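# Insert loose pipe fully into push-fit fitting

## Task

Slide the loose pipe into the fitting's open end until it is fully seated (pushed in as far as it goes), and leave it that way without the robot holding it.

## Robot and tools

Robot: two arms, left_arm (left hand) and right_arm (right hand, mirror of the left). Bases sit near (-0.037, +0.387, 0) and (+0.003, -0.368, 0) m. All positions, velocities and targets use the scene frame: origin at table height midway between the arms, +z up, +x outward over the table, +y toward left_arm. Image left/right does not match arm names.

Hand point: a point 0.05 m in front of the palm and 0.15 m from the wrist flange. Its +z runs along the straight fingers, +y out of the palm, +x across the palm away from the thumb on the right hand (toward the thumb on the left hand). Straight fingers extend 0.06-0.07 m past the point and sit 0.06 m behind it along -y. A bracket on the little-finger side of the wrist can strike things, and with fingers level the wrist can hang up to 0.11 m (palm down) or 0.23 m (palm up) below the point and reach the table first.

The row: every commanded step is a list of exactly 28 numbers, each in [-1, 1], covering both arms even when one is idle. Order: left dx, dy, dz, rx, ry, rz; left little, ring, middle, index, thumb_bend, thumb_turn, force_limit, speed; then the same 14 for the right arm. dx..rz are offsets, not poses: they are measured along scene-frame axes from that arm's Hand target as it stood when the action or move began (every row of one action counts from that same start, so repeating an offset moves further). 1.0 equals 0.6 m for dx/dy/dz and 180 degrees for rx/ry/rz; rx, ry, rz form a single rotation vector turning about the Hand target position. Six zeros re-request the current Hand target. Finger targets: -1 straight/open, +1 curled/closed; thumb_bend -1 straight to +1 bent; thumb_turn -1 beside palm to +1 opposite the fingers. force_limit maps -1..+1 to roughly 0..10 N at the fingertip (0..15 N for the two thumb motors); speed maps -1 to near zero up to full at +0.48 and above. For a gentle grip close with speed at -0.94 or lower. There is no 'unchanged' value: to keep a hand as is, resend the eight hand numbers of the last row actually run for it (or, before any, its hand_measured plus hand_force_limit and hand_speed). A thumb turned in front grips objects about 0.035-0.065 m thick, handles down to about 0.025 m.

Tools:
- execute_actions(actions, cameras): actions is a list of actions; each action is a table of up to 15 rows, one per 1/30 s step, the last row held to fill 15 steps. An empty list returns state plus all camera images.
- move(target, speed, blend, stop_force, zero, blocking, cameras): straight-line path of each hand point toward the offsets in target (one 28-number row, or up to 15 rows all counted from the same starting Hand targets). speed is m/s, 0.002-3.6 (default 0.25); rotation capped at twice that in rad/s. blend (m) rounds corners in a list. stop_force (N, 3-120) ends an arm's path when the wrist sensor feels that much push against its travel; zero (default true) re-zeroes before the move. Paths don't avoid obstacles; they last 0.5-10 s. Don't rely on stop_force while the hand rotates, and omit it when backing off something. blocking=false returns early but cannot be combined with stop_force. The result adds a 'move:' line: done, off_target, moving, held or fault, plus limits (paced = pose clipped, held = steps withheld).
- wait(seconds 0-10), stop() to brake a running move, zoom_image(camera, region [x0,y0,x1,y1], up to 504x504 px) on the newest images, show_instructions(), zero_wrist_force(arm), finished_scene(scene=1, optional; irreversible).

Cameras: cam_high and cam_low (896x504, fixed), cam_left_wrist and cam_right_wrist (672x504, fisheye). Calibration is given but can be off by a few mm/degrees.

Results: end_effector_position (m), quat_wxyz, velocities, Hand target (last commanded pose after clipping; next offsets start here), joint positions and torques, wrist force/torque in the hand's own axes (a push reads as force from the surface into the arm; zeroed at scene start), and per hand hand_measured, hand_stopped_by (moving, target, force, stalled, fault), hand_load_n (positive = finger pushed open; a lost grip shows as load near 0). The hand point often stops short of its target; send the shortfall as another offset. Orientation commands are clipped to 32 degrees from the current orientation per step.

Cautions: arms are stiff; commanding even slightly past a firm contact can trigger a fault stop (contact torque at a joint limit, or about 150 N net external force), freezing that arm 10 s. Wrist joints tolerate only 26.6 N m. To stop pressing, command back past the current hand point. Never let the arms press or collide with each other; the clearance check is not foolproof. Avoid paths near an arm's own base. Long stretched holds heat motors (85 °C forces a 30-60 s stop). Do not drop or fling the pipe, slam fixed items, push very hard, or let anything leave the table. The pipe must stay seated after release; random brief nudges can shift loose parts.

Each tool is called after "Request:" as name(argument=value, ...), one argument or row to a line, values as JSON.

Reference images:

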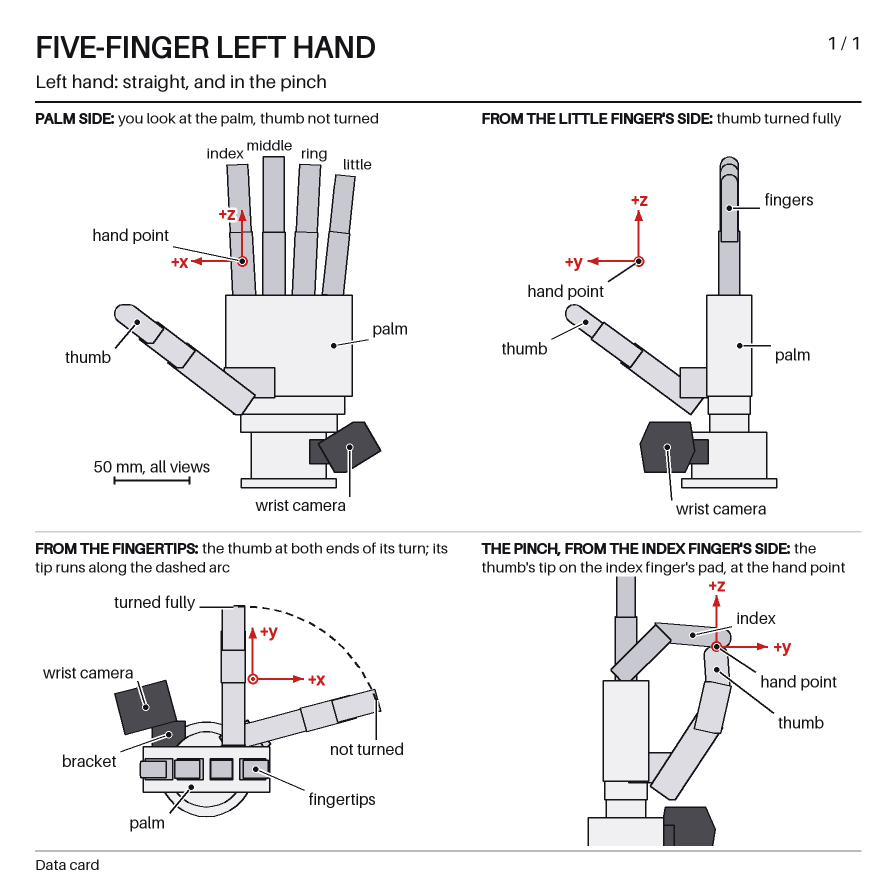

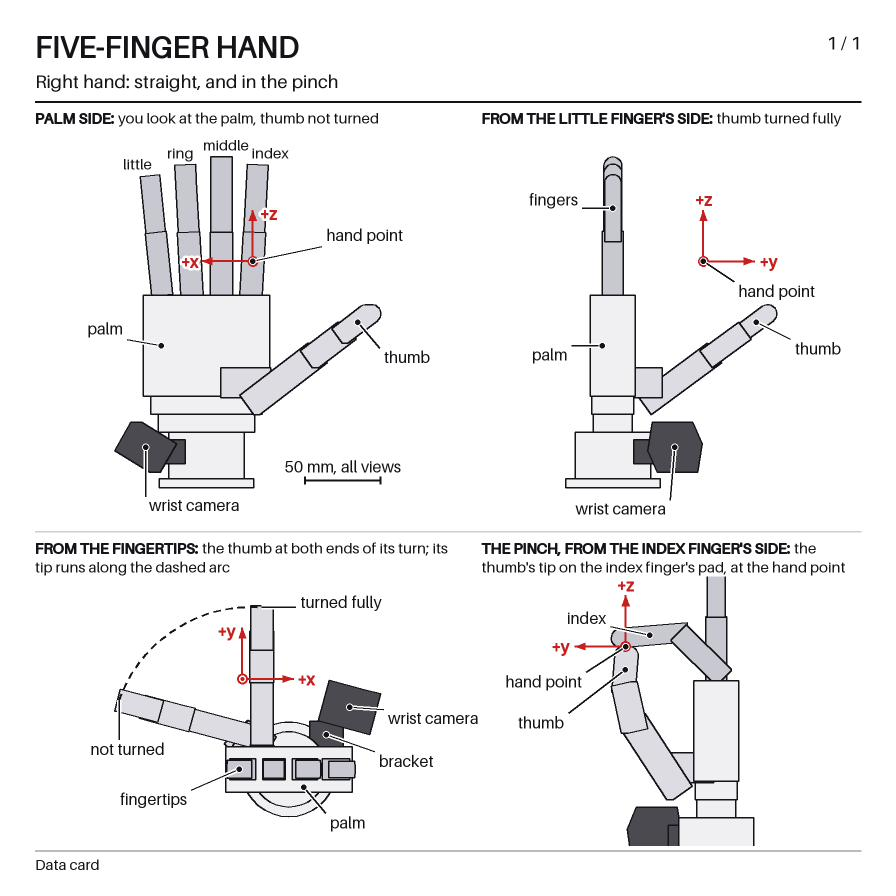

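## Session

Request:
execute_actions(
  actions=[],
)

Scene clock: 0.00 s.
left_arm: end_effector_position=(+0.3587, +0.2293, +0.2896) hand_measured=(-1.000, -1.000, -1.000, -1.000, -1.000, -1.000) hand_load_n=(+0.0, +0.0, +0.0, +0.0, +0.0, +0.0) hand_stopped_by=(target, target, target, target, target, target) hand_force_limit=0.00 hand_speed=-0.80 end_effector_quat_wxyz=(-0.133, +0.855, -0.493, -0.097) | right_arm: end_effector_position=(+0.6945, +0.1634, +0.2922) hand_measured=(-1.000, -1.000, -1.000, -1.000, -1.000, -1.000) hand_load_n=(+0.0, +0.0, +0.0, +0.0, +0.0, +0.0) hand_stopped_by=(target, target, target, target, target, target) hand_force_limit=0.00 hand_speed=-0.80 end_effector_quat_wxyz=(+0.113, +0.407, +0.610, +0.670)
Joint positions: left_arm=[2.995 -1.974 -1.212 1.541 -1.893 2.49] | right_arm=[0.448 -0.964 1.337 -0.292 1.212 0.392]
Joint velocities: within noise
Joint torques (N m): no reading
Wrist force (N): no reading
Wrist torque (N m): no reading
Wrist force, peak (N): no reading
Hand target: left_arm +0.3587, +0.2293, +0.2896; -0.133, +0.855, -0.493, -0.097 | right_arm +0.6945, +0.1634, +0.2922; +0.113, +0.407, +0.610, +0.670

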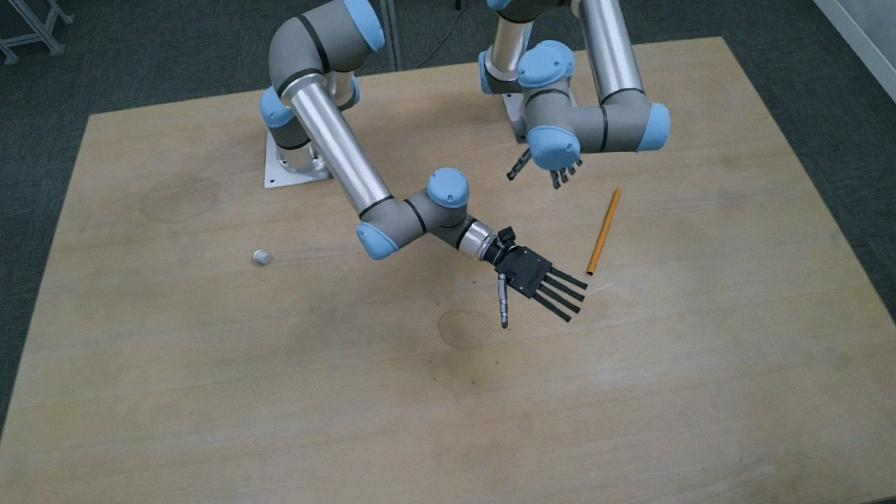

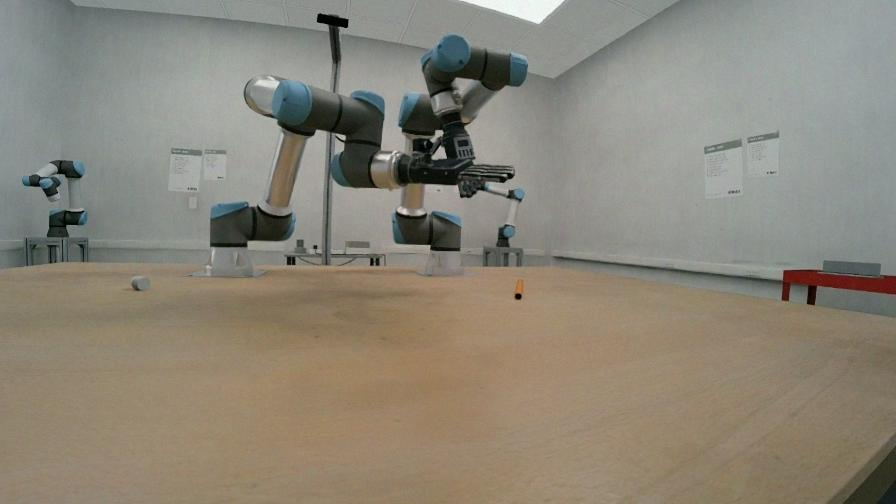

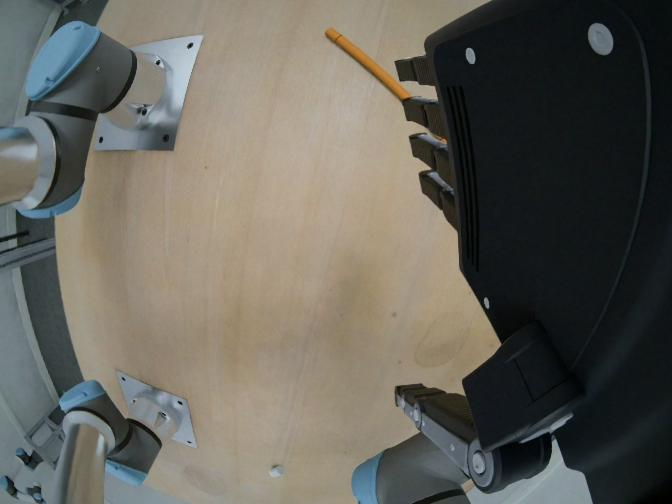

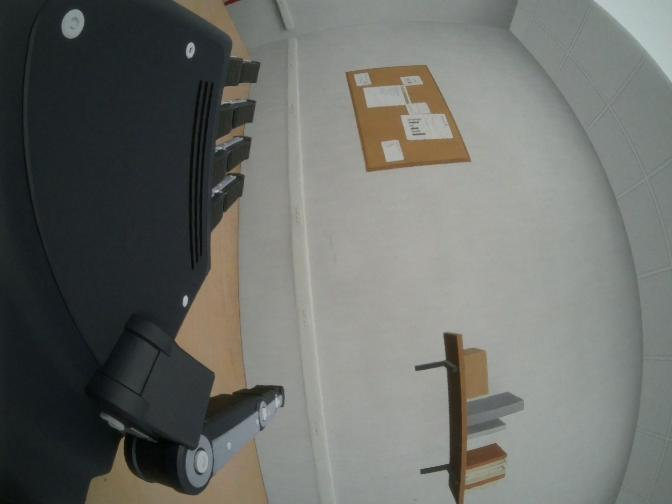

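Request:
zoom_image(
  camera="cam_high",
  region=[230, 235, 294, 280],
)

Request:
zoom_image(
  camera="cam_high",
  region=[550, 170, 680, 290],
)

Request:
zoom_image(
  camera="cam_low",
  region=[100, 255, 180, 310],
)

Request:
zoom_image(
  camera="cam_low",
  region=[480, 255, 560, 310],
)

Request:
zoom_image(
  camera="cam_left_wrist",
  region=[300, 10, 480, 180],
)

Request:
zoom_image(
  camera="cam_left_wrist",
  region=[240, 440, 320, 504],
)

Scaled by 7.875 from the camera's 896x504 image, which has a finer 1280x720 frame.

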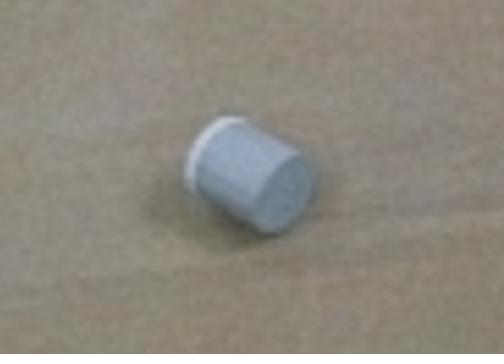

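Scaled by 3.877 from the camera's 896x504 image, which has a finer 1280x720 frame.

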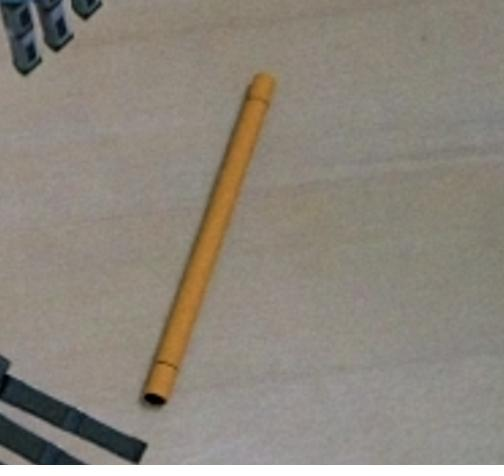

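Scaled by 6.300 from the camera's 896x504 image, which has a finer 1280x720 frame.

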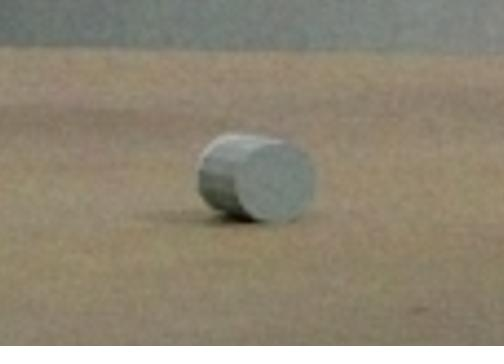

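Scaled by 6.300 from the camera's 896x504 image, which has a finer 1280x720 frame.

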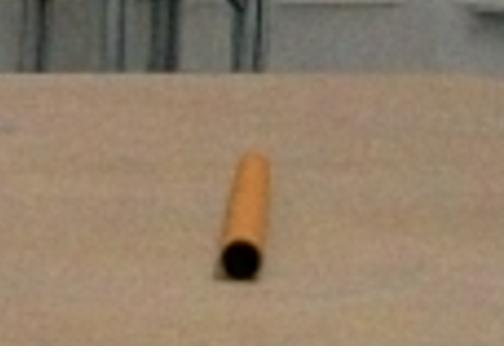

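Scaled by 2.800 from the camera's 672x504 image, which has a finer 960x720 frame.

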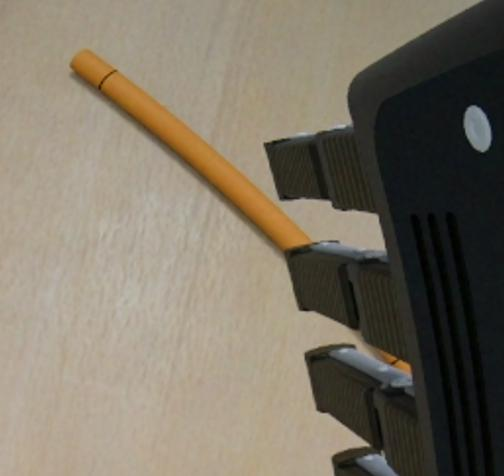

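Scaled by 6.300 from the camera's 672x504 image, which has a finer 960x720 frame.

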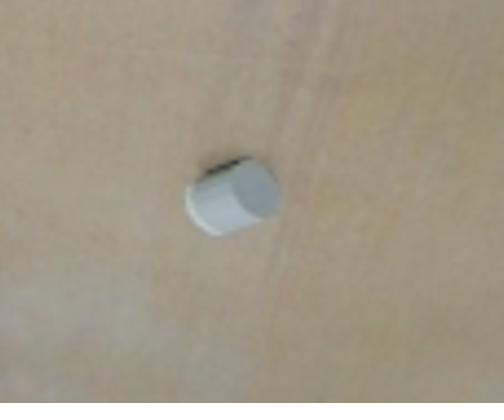

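Request:
move(
  target=[0,0,0,0,0,0,-1,-1,-1,-1,-1,-1,0,-0.8,-0.624,-1.0,-0.12,-0.812,-0.110,0.397,-1,-1,-1,-1,-1,-1,0,-0.8],
  speed=0.4,
  cameras=["all"],
)

Scene clock: 9.03 s.
left_arm: end_effector_position=(+0.3587, +0.2293, +0.2896) hand_measured=(-1.000, -1.000, -1.000, -1.000, -1.000, -1.000) hand_load_n=(+0.0, +0.0, +0.0, +0.0, +0.0, +0.0) hand_stopped_by=(target, target, target, target, target, target) hand_force_limit=0.00 hand_speed=-0.80 end_effector_quat_wxyz=(-0.133, +0.855, -0.493, -0.097) | right_arm: end_effector_position=(+0.3671, -0.3613, +0.2293) hand_measured=(-1.000, -1.000, -1.000, -1.000, -1.000, -1.000) hand_load_n=(+0.0, +0.0, +0.0, +0.0, +0.0, +0.0) hand_stopped_by=(target, target, target, target, target, target) hand_force_limit=0.00 hand_speed=-0.80 end_effector_quat_wxyz=(+0.159, -0.386, +0.840, -0.347)
Joint positions: left_arm=[2.995 -1.974 -1.212 1.541 -1.893 2.49] | right_arm=[-0.279 -1.806 1.96 0.683 1.876 -2.823]
Joint torques (N m): left_arm=[0.72 32.95 16.83 -2.54 -0.48 -0.24] | right_arm=[3.68 -16.64 -19.09 -0.76 1.93 -2.16]
Wrist force (N): left_arm=[-0.1 0.1 0.0] | right_arm=[0.4 -1.3 -0.6]
Wrist torque (N m): left_arm=[0.02 0.02 -0.01] | right_arm=[-0.04 -0.01 -0.07]
Wrist force, peak (N): left_arm=[-0.2 -0.3 0.1] | right_arm=[1.0 -1.1 -0.9]
Hand target: left_arm +0.3587, +0.2293, +0.2896; -0.133, +0.855, -0.493, -0.097 | right_arm +0.3671, -0.3613, +0.2293; +0.159, -0.386, +0.839, -0.348
Off the commanded pose: left_arm 0.000 m, 0 deg | right_arm 0.000 m, 0 deg.
move: done
camera_calibration:
cam_right_wrist: T_world_to_cam=[[-0.690455, 0.280657, -0.66671, 0.505733], [0.15424, 0.957591, 0.243372, 0.227224], [0.70674, 0.0652039, -0.704462, 0.0401466], [0, 0, 0, 1]] pos_world=[0.285766, -0.362143, 0.310159]

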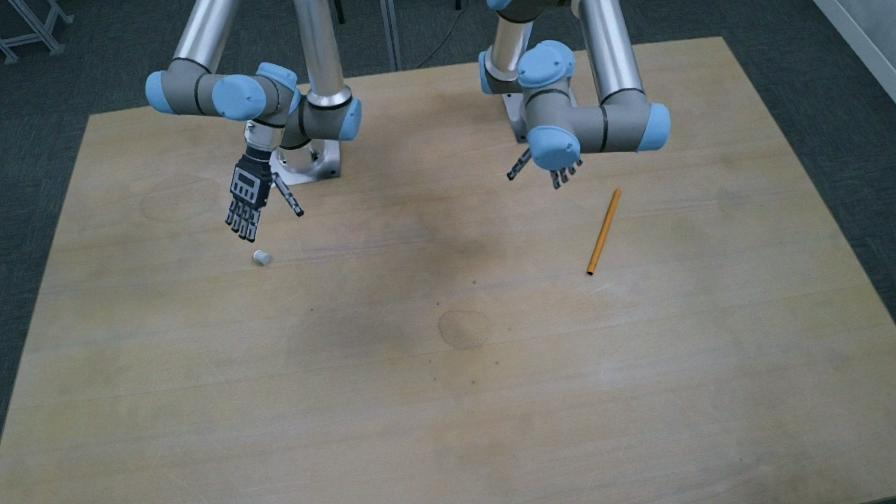

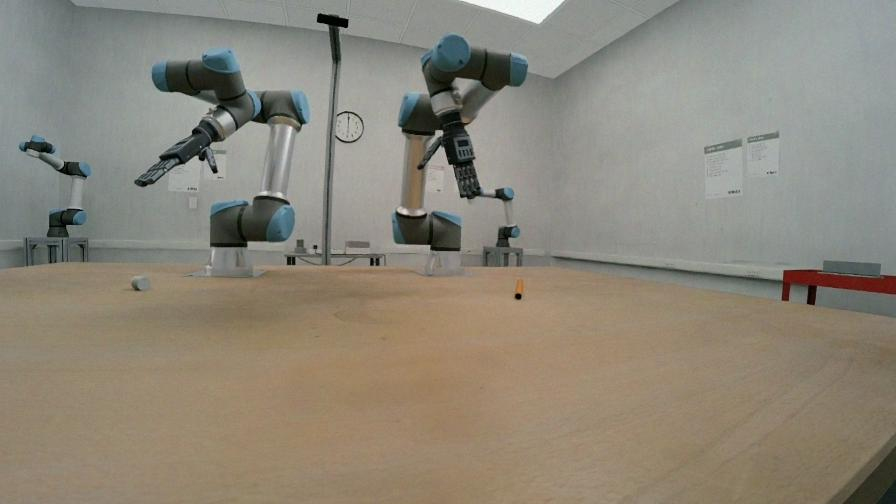

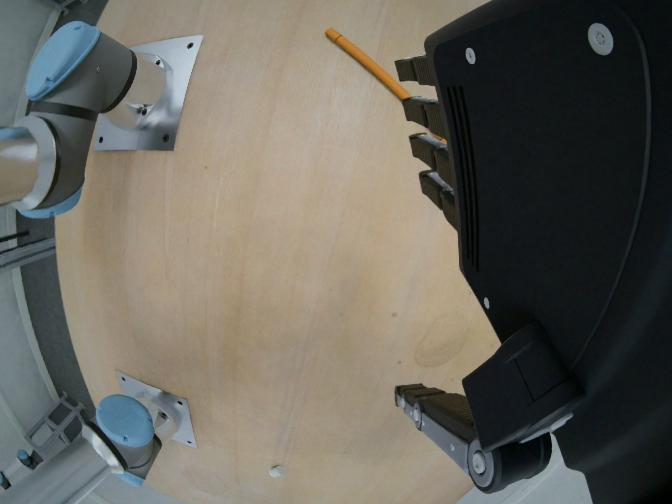

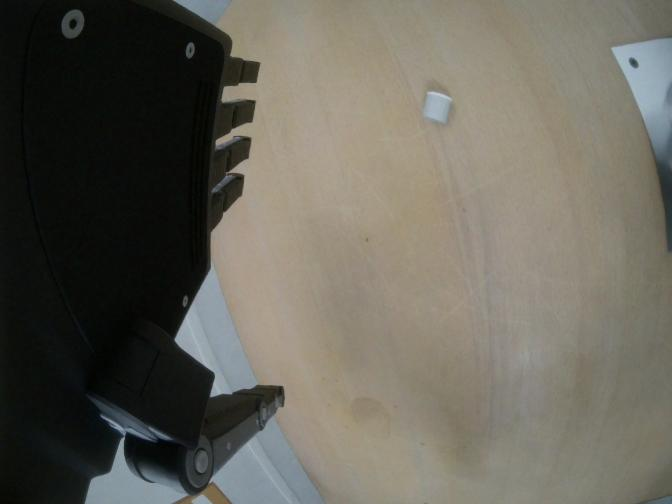

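Request:
zoom_image(
  camera="cam_right_wrist",
  region=[400, 70, 480, 140],
)

Scaled by 6.300 from the camera's 672x504 image, which has a finer 960x720 frame.

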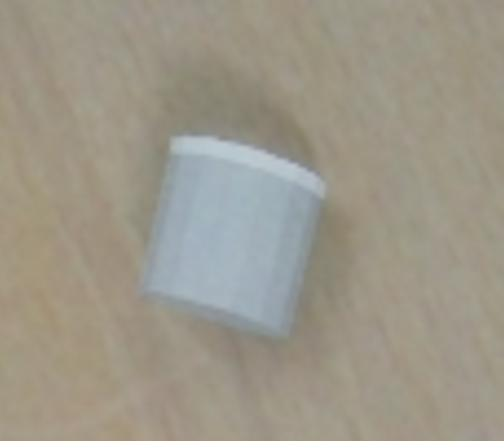

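Request:
move(
  target=[
    [0.098,0.387,-0.249,0.0760,-0.2116,0.1047,-1,-1,0.1,0.1,-0.75,1,0,0,0.055,-0.1,-0.015,0,0,-0.493,-1,-1,-0.05,-0.05,-1,1,0,0],
    [0.098,0.387,-0.249,0.0760,-0.2116,0.1047,-1,-1,0.1,0.1,-0.75,1,0,0,-0.0485,-0.1788,-0.132,0,0,-0.9856,-1,-1,-0.05,-0.05,-1,1,0,0],
  ],
  speed=0.3,
  blend=[0.03,0],
  cameras=["all"],
)

Scene clock: 18.53 s.
left_arm: end_effector_position=(+0.4175, +0.4615, +0.1402) hand_measured=(-1.000, -1.000, +0.100, +0.100, -0.750, +1.000) hand_load_n=(+0.5, +0.0, +0.0, +0.0, +0.0, +0.0) hand_stopped_by=(target, target, target, target, target, target) hand_force_limit=0.00 hand_speed=0.00 end_effector_quat_wxyz=(-0.367, +0.885, -0.264, +0.109) | right_arm: end_effector_position=(+0.3380, -0.4686, +0.1501) hand_measured=(-1.000, -1.000, -0.050, -0.050, -1.000, +1.000) hand_load_n=(+0.0, +0.0, +0.0, +0.0, +0.0, +0.5) hand_stopped_by=(target, target, target, target, target, target) hand_force_limit=0.00 hand_speed=0.00 end_effector_quat_wxyz=(-0.344, +0.830, +0.405, -0.167)
Joint positions: left_arm=[3.433 -1.693 -1.878 2.665 -2.025 2.633] | right_arm=[-0.619 -1.031 1.65 1.735 1.533 0.035]
Joint torques (N m): left_arm=[-8.34 15.21 25.69 1.38 -2.5 -2.61] | right_arm=[-2.97 -39.56 -26.13 5.93 -0.96 -0.3]
Wrist force (N): left_arm=[-0.6 -0.2 0.2] | right_arm=[0.3 -1.7 -0.5]
Wrist torque (N m): left_arm=[-0.10 0.13 0.02] | right_arm=[-0.02 0.05 -0.08]
Wrist force, peak (N): left_arm=[-0.8 -0.1 0.7] | right_arm=[-0.1 -1.8 -1.1]
Hand target: left_arm +0.4175, +0.4615, +0.1402; -0.367, +0.885, -0.264, +0.109 | right_arm +0.3380, -0.4686, +0.1501; -0.344, +0.831, +0.405, -0.167
Off the commanded pose: left_arm 0.000 m, 0 deg | right_arm 0.000 m, 0 deg.
move: done
camera_calibration:
cam_left_wrist: T_world_to_cam=[[0.628323, 0.414412, 0.658387, -0.53642], [0.364415, -0.904499, 0.221549, 0.233588], [0.687322, 0.100722, -0.719335, -0.113989], [0, 0, 0, 1]] pos_world=[0.330269, 0.44506, 0.219424]
cam_right_wrist: T_world_to_cam=[[0.702405, -0.248715, -0.666909, -0.255762], [-0.110315, -0.963681, 0.243207, -0.457093], [-0.703177, -0.0972598, -0.704332, 0.41225], [0, 0, 0, 1]] pos_world=[0.419109, -0.464008, 0.230959]

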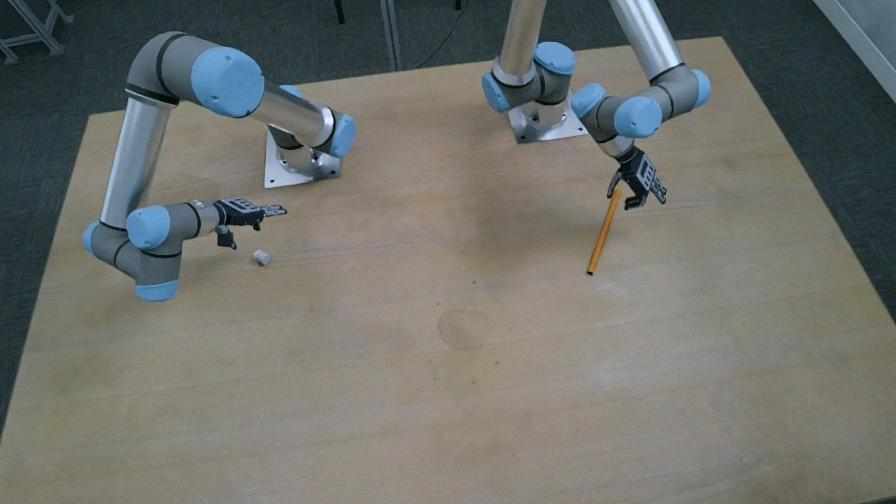

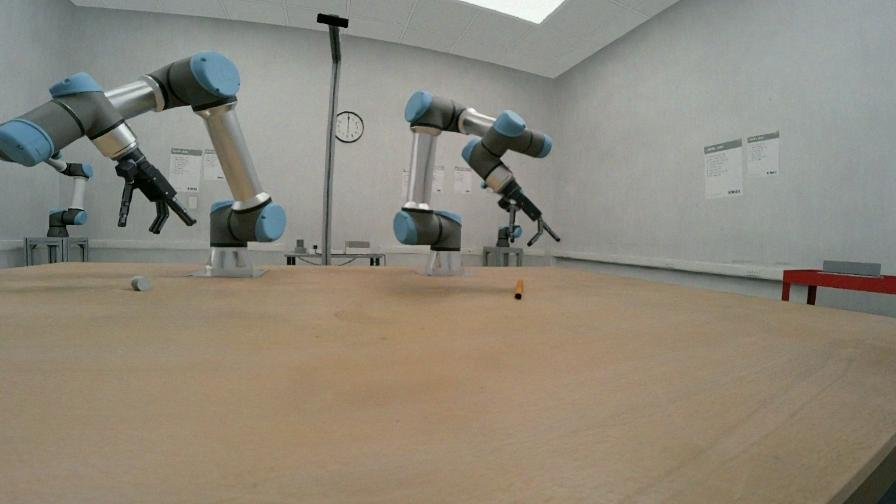

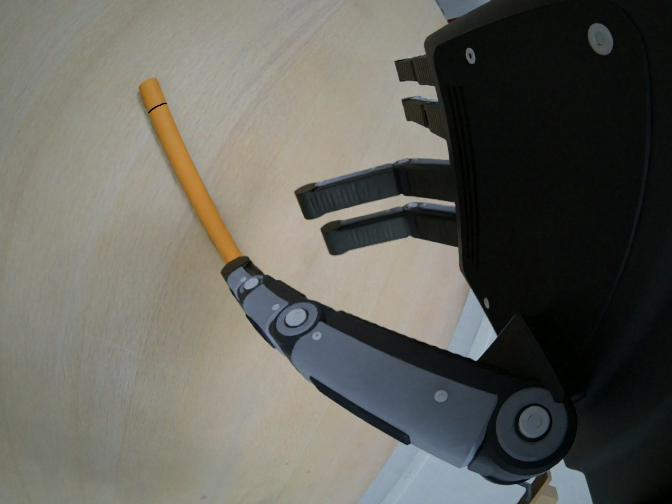

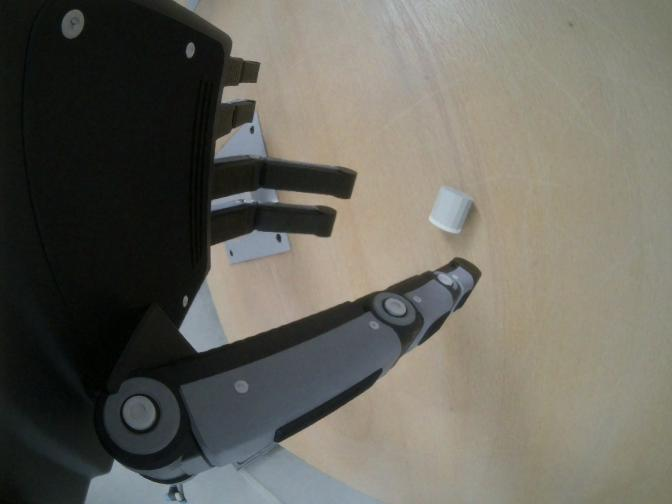

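Request:
zoom_image(
  camera="cam_right_wrist",
  region=[410, 170, 500, 250],
)

Request:
zoom_image(
  camera="cam_left_wrist",
  region=[120, 60, 350, 290],
)

Scaled by 5.600 from the camera's 672x504 image, which has a finer 960x720 frame.

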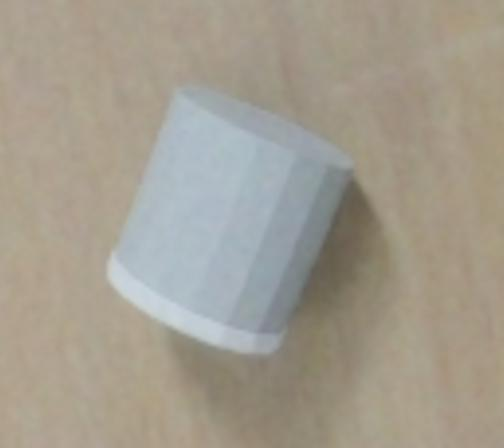

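Scaled by 2.191 from the camera's 672x504 image, which has a finer 960x720 frame.

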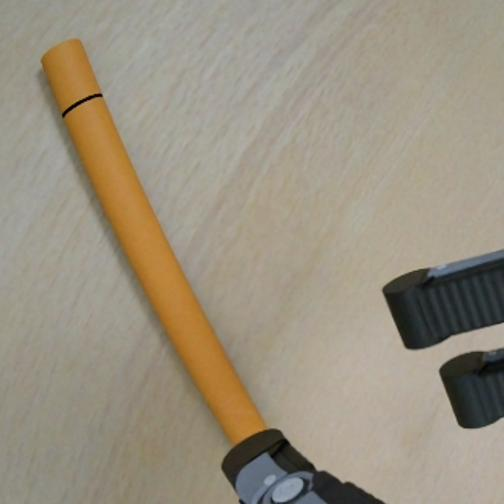

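Request:
move(
  target=[-0.0303,-0.004,-0.15,0,0,0,-1,-1,0.1,0.1,-0.75,1,0,0,-0.001,-0.0048,-0.158,0,0,0.0083,-1,-1,-0.05,-0.05,-1,1,0,0],
  speed=0.15,
  cameras=["all"],
)

Request:
zoom_image(
  camera="cam_right_wrist",
  region=[280, 110, 500, 310],
)

Request:
zoom_image(
  camera="cam_left_wrist",
  region=[120, 110, 400, 330],
)

Scene clock: 20.83 s.
left_arm: end_effector_position=(+0.3993, +0.4592, +0.0503) hand_measured=(-1.000, -1.000, +0.100, +0.100, -0.750, +1.000) hand_load_n=(+0.0, +0.0, +0.0, +0.0, +0.0, +0.0) hand_stopped_by=(target, target, target, target, target, target) hand_force_limit=0.00 hand_speed=0.00 end_effector_quat_wxyz=(-0.367, +0.885, -0.264, +0.109) | right_arm: end_effector_position=(+0.3373, -0.4714, +0.0553) hand_measured=(-1.000, -1.000, -0.050, -0.050, -1.000, +1.000) hand_load_n=(+0.0, +0.0, +0.0, +0.0, +0.0, +0.0) hand_stopped_by=(target, target, target, target, target, target) hand_force_limit=0.00 hand_speed=0.00 end_effector_quat_wxyz=(-0.342, +0.825, +0.416, -0.171)
Joint positions: left_arm=[3.444 -1.771 -2.054 2.923 -2.018 2.643] | right_arm=[-0.618 -0.882 1.699 1.538 1.55 0.018]
Joint torques (N m): left_arm=[-6.37 18.29 8.36 1.29 -0.8 -0.57] | right_arm=[6.17 -34.08 -23.19 1.78 -1.89 2.29]
Wrist force (N): left_arm=[0.1 0.2 0.3] | right_arm=[0.1 -1.3 -0.4]
Wrist torque (N m): left_arm=[-0.04 -0.03 0.02] | right_arm=[-0.04 0.09 -0.03]
Wrist force, peak (N): left_arm=[-0.2 -1.7 -0.7] | right_arm=[0.3 -2.6 -1.7]
Hand target: left_arm +0.3993, +0.4591, +0.0502; -0.367, +0.885, -0.264, +0.109 | right_arm +0.3374, -0.4715, +0.0553; -0.342, +0.825, +0.416, -0.171
Off the commanded pose: left_arm 0.000 m, 0 deg | right_arm 0.000 m, 0 deg.
move: done
camera_calibration:
cam_left_wrist: T_world_to_cam=[[0.62841, 0.414427, 0.658294, -0.464823], [0.364457, -0.904492, 0.221508, 0.257955], [0.68722, 0.100722, -0.719433, -0.165861], [0, 0, 0, 1]] pos_world=[0.312069, 0.44266, 0.129525]
cam_right_wrist: T_world_to_cam=[[0.708548, -0.230287, -0.667029, -0.312565], [-0.0852594, -0.966265, 0.24303, -0.446546], [-0.700493, -0.115328, -0.704279, 0.335413], [0, 0, 0, 1]] pos_world=[0.41835, -0.464779, 0.136258]

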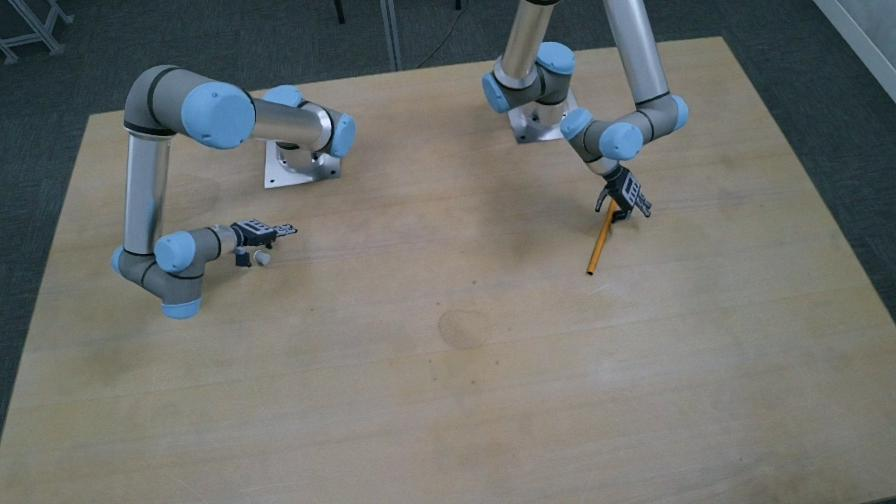

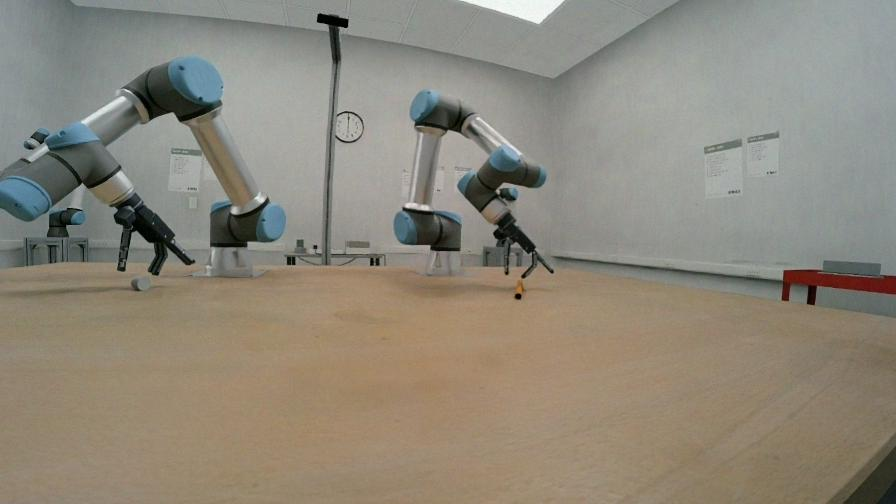

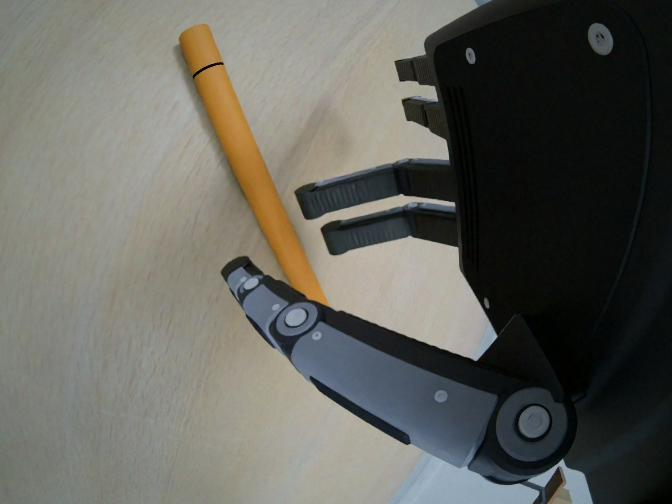

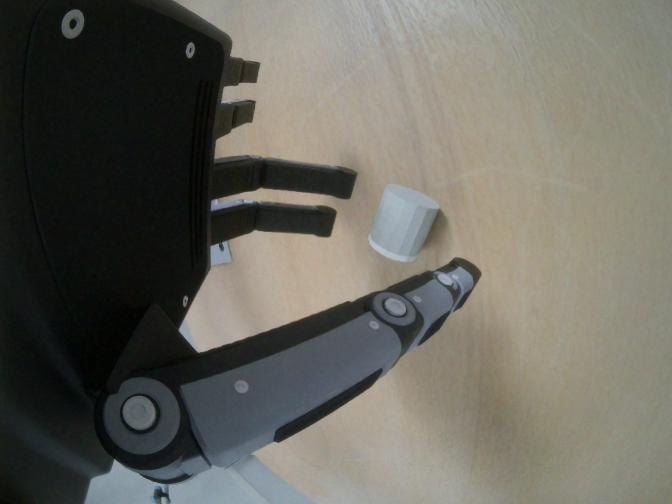

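Scaled by 2.291 from the camera's 672x504 image, which has a finer 960x720 frame.

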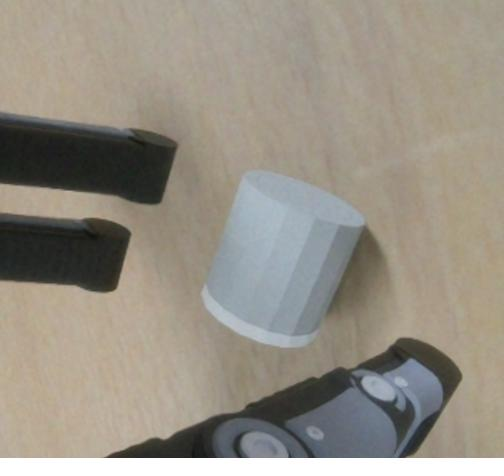

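Scaled by 1.800 from the camera's 672x504 image, which has a finer 960x720 frame.

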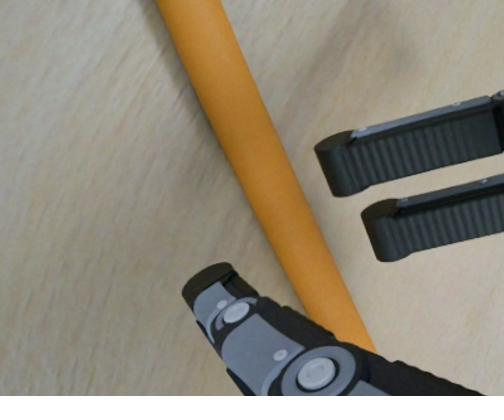

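Request:
move(
  target=[0.0043,0.0065,-0.048,-0.0043,-0.0077,0.0203,-1,-1,0.1,0.1,-0.75,1,0,0,-0.0038,0.0028,-0.0555,0,0,0,-1,-1,-0.05,-0.05,-1,1,0,0],
  speed=0.06,
  stop_force=8,
  cameras=["all"],
)

Request:
zoom_image(
  camera="cam_right_wrist",
  region=[280, 110, 500, 310],
)

Request:
zoom_image(
  camera="cam_left_wrist",
  region=[180, 110, 400, 330],
)

Scene clock: 28.13 s.
left_arm: end_effector_position=(+0.4018, +0.4630, +0.0212) hand_measured=(-1.000, -1.000, +0.100, +0.100, -0.750, +1.000) hand_load_n=(+0.0, +0.0, -2.5, +0.0, +0.0, +0.5) hand_stopped_by=(target, target, target, target, target, target) hand_force_limit=0.00 hand_speed=0.00 end_effector_quat_wxyz=(-0.367, +0.894, -0.230, +0.110) | right_arm: end_effector_position=(+0.3353, -0.4699, +0.0249) hand_measured=(-1.000, -1.000, -0.050, -0.050, -1.000, +1.000) hand_load_n=(+0.0, +0.0, -2.0, +0.0, +0.0, +0.0) hand_stopped_by=(target, target, target, target, target, target) hand_force_limit=0.00 hand_speed=0.00 end_effector_quat_wxyz=(-0.342, +0.825, +0.416, -0.171)
Joint positions: left_arm=[3.442 -1.835 -2.074 2.994 -2.042 2.571] | right_arm=[-0.618 -0.832 1.712 1.474 1.55 0.018]
Joint torques (N m): left_arm=[-0.65 23.35 18.04 -4.14 2.26 2.38] | right_arm=[-6.2 -30.7 -22.83 3.46 -1.61 -1.21]
Wrist force (N): left_arm=[-0.4 -9.3 -3.9] | right_arm=[-0.3 -10.2 -6.0]
Wrist torque (N m): left_arm=[-0.26 -0.01 0.34] | right_arm=[0.05 0.17 -0.27]
Wrist force, peak (N): left_arm=[-1.3 -15.2 -7.4] | right_arm=[0.1 -54.6 -33.8]
Hand target: left_arm +0.4018, +0.4630, +0.0212; -0.367, +0.894, -0.230, +0.110 | right_arm +0.3353, -0.4699, +0.0249; -0.342, +0.825, +0.416, -0.171 (not the last commanded pose)
Off the commanded pose: left_arm 0.000 m, 0 deg | right_arm 0.003 m, 0 deg.
move: contact (left_arm, right_arm)
camera_calibration:
cam_left_wrist: T_world_to_cam=[[0.584076, 0.462321, 0.667169, -0.453561], [0.41591, -0.876302, 0.243131, 0.232775], [0.697047, 0.135476, -0.704111, -0.209245], [0, 0, 0, 1]] pos_world=[0.313954, 0.44202, 0.0986753]
cam_right_wrist: T_world_to_cam=[[0.708461, -0.230521, -0.667041, -0.331218], [-0.0854867, -0.966222, 0.24312, -0.43775], [-0.700554, -0.115218, -0.704237, 0.312776], [0, 0, 0, 1]] pos_world=[0.416349, -0.463279, 0.105758]

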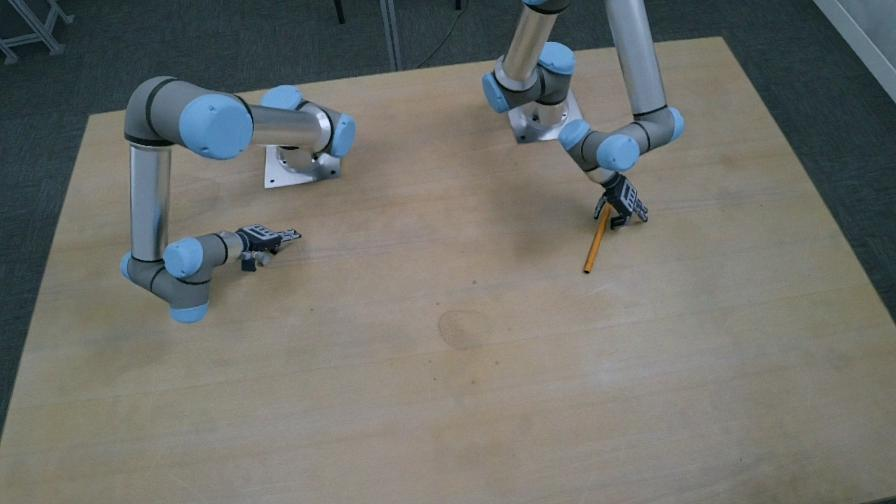

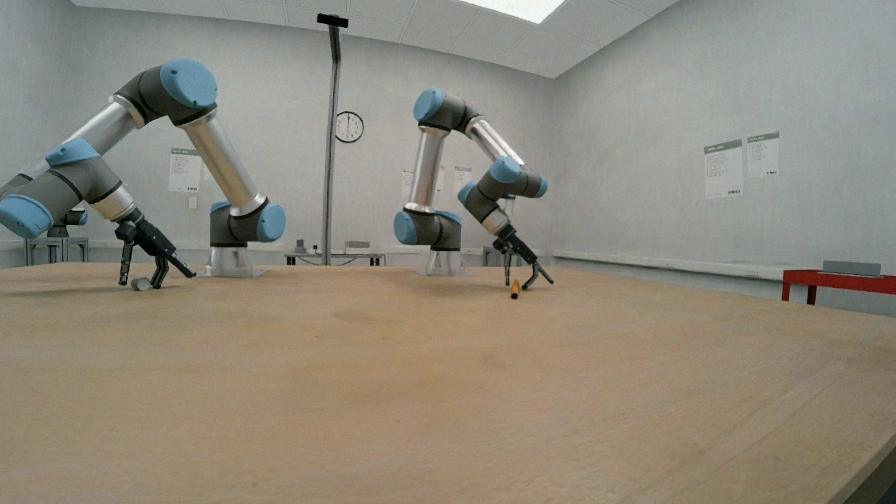

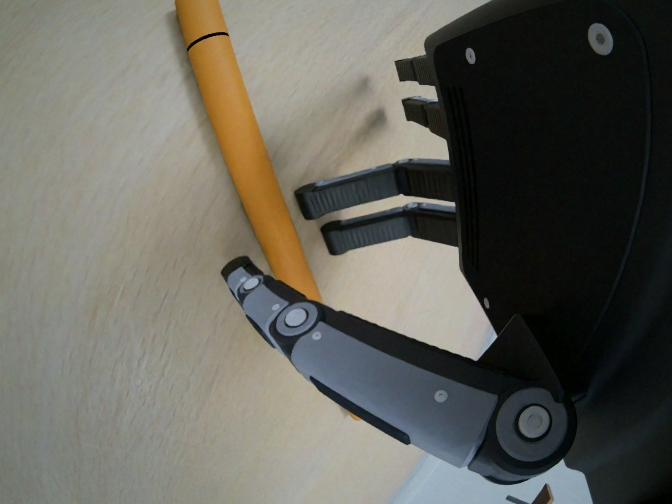

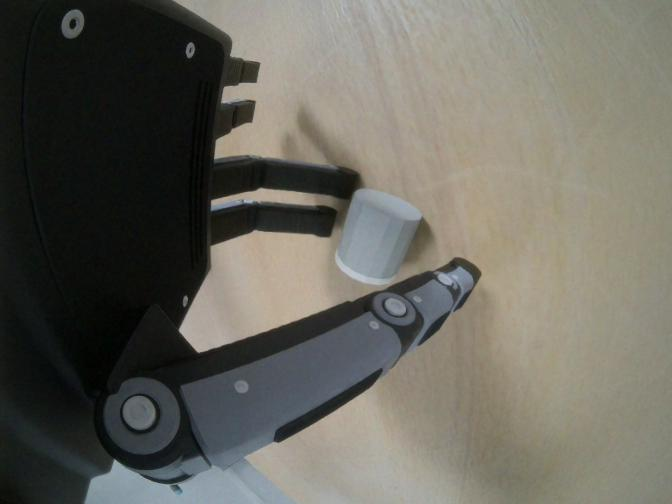

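Scaled by 2.291 from the camera's 672x504 image, which has a finer 960x720 frame.

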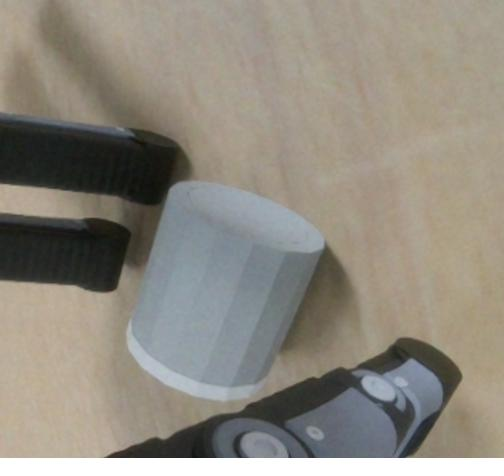

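Scaled by 2.291 from the camera's 672x504 image, which has a finer 960x720 frame.

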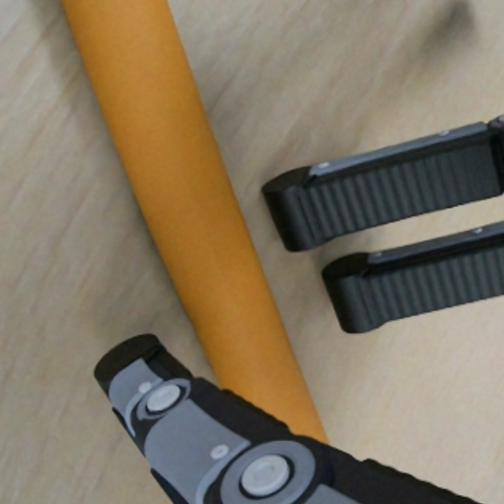

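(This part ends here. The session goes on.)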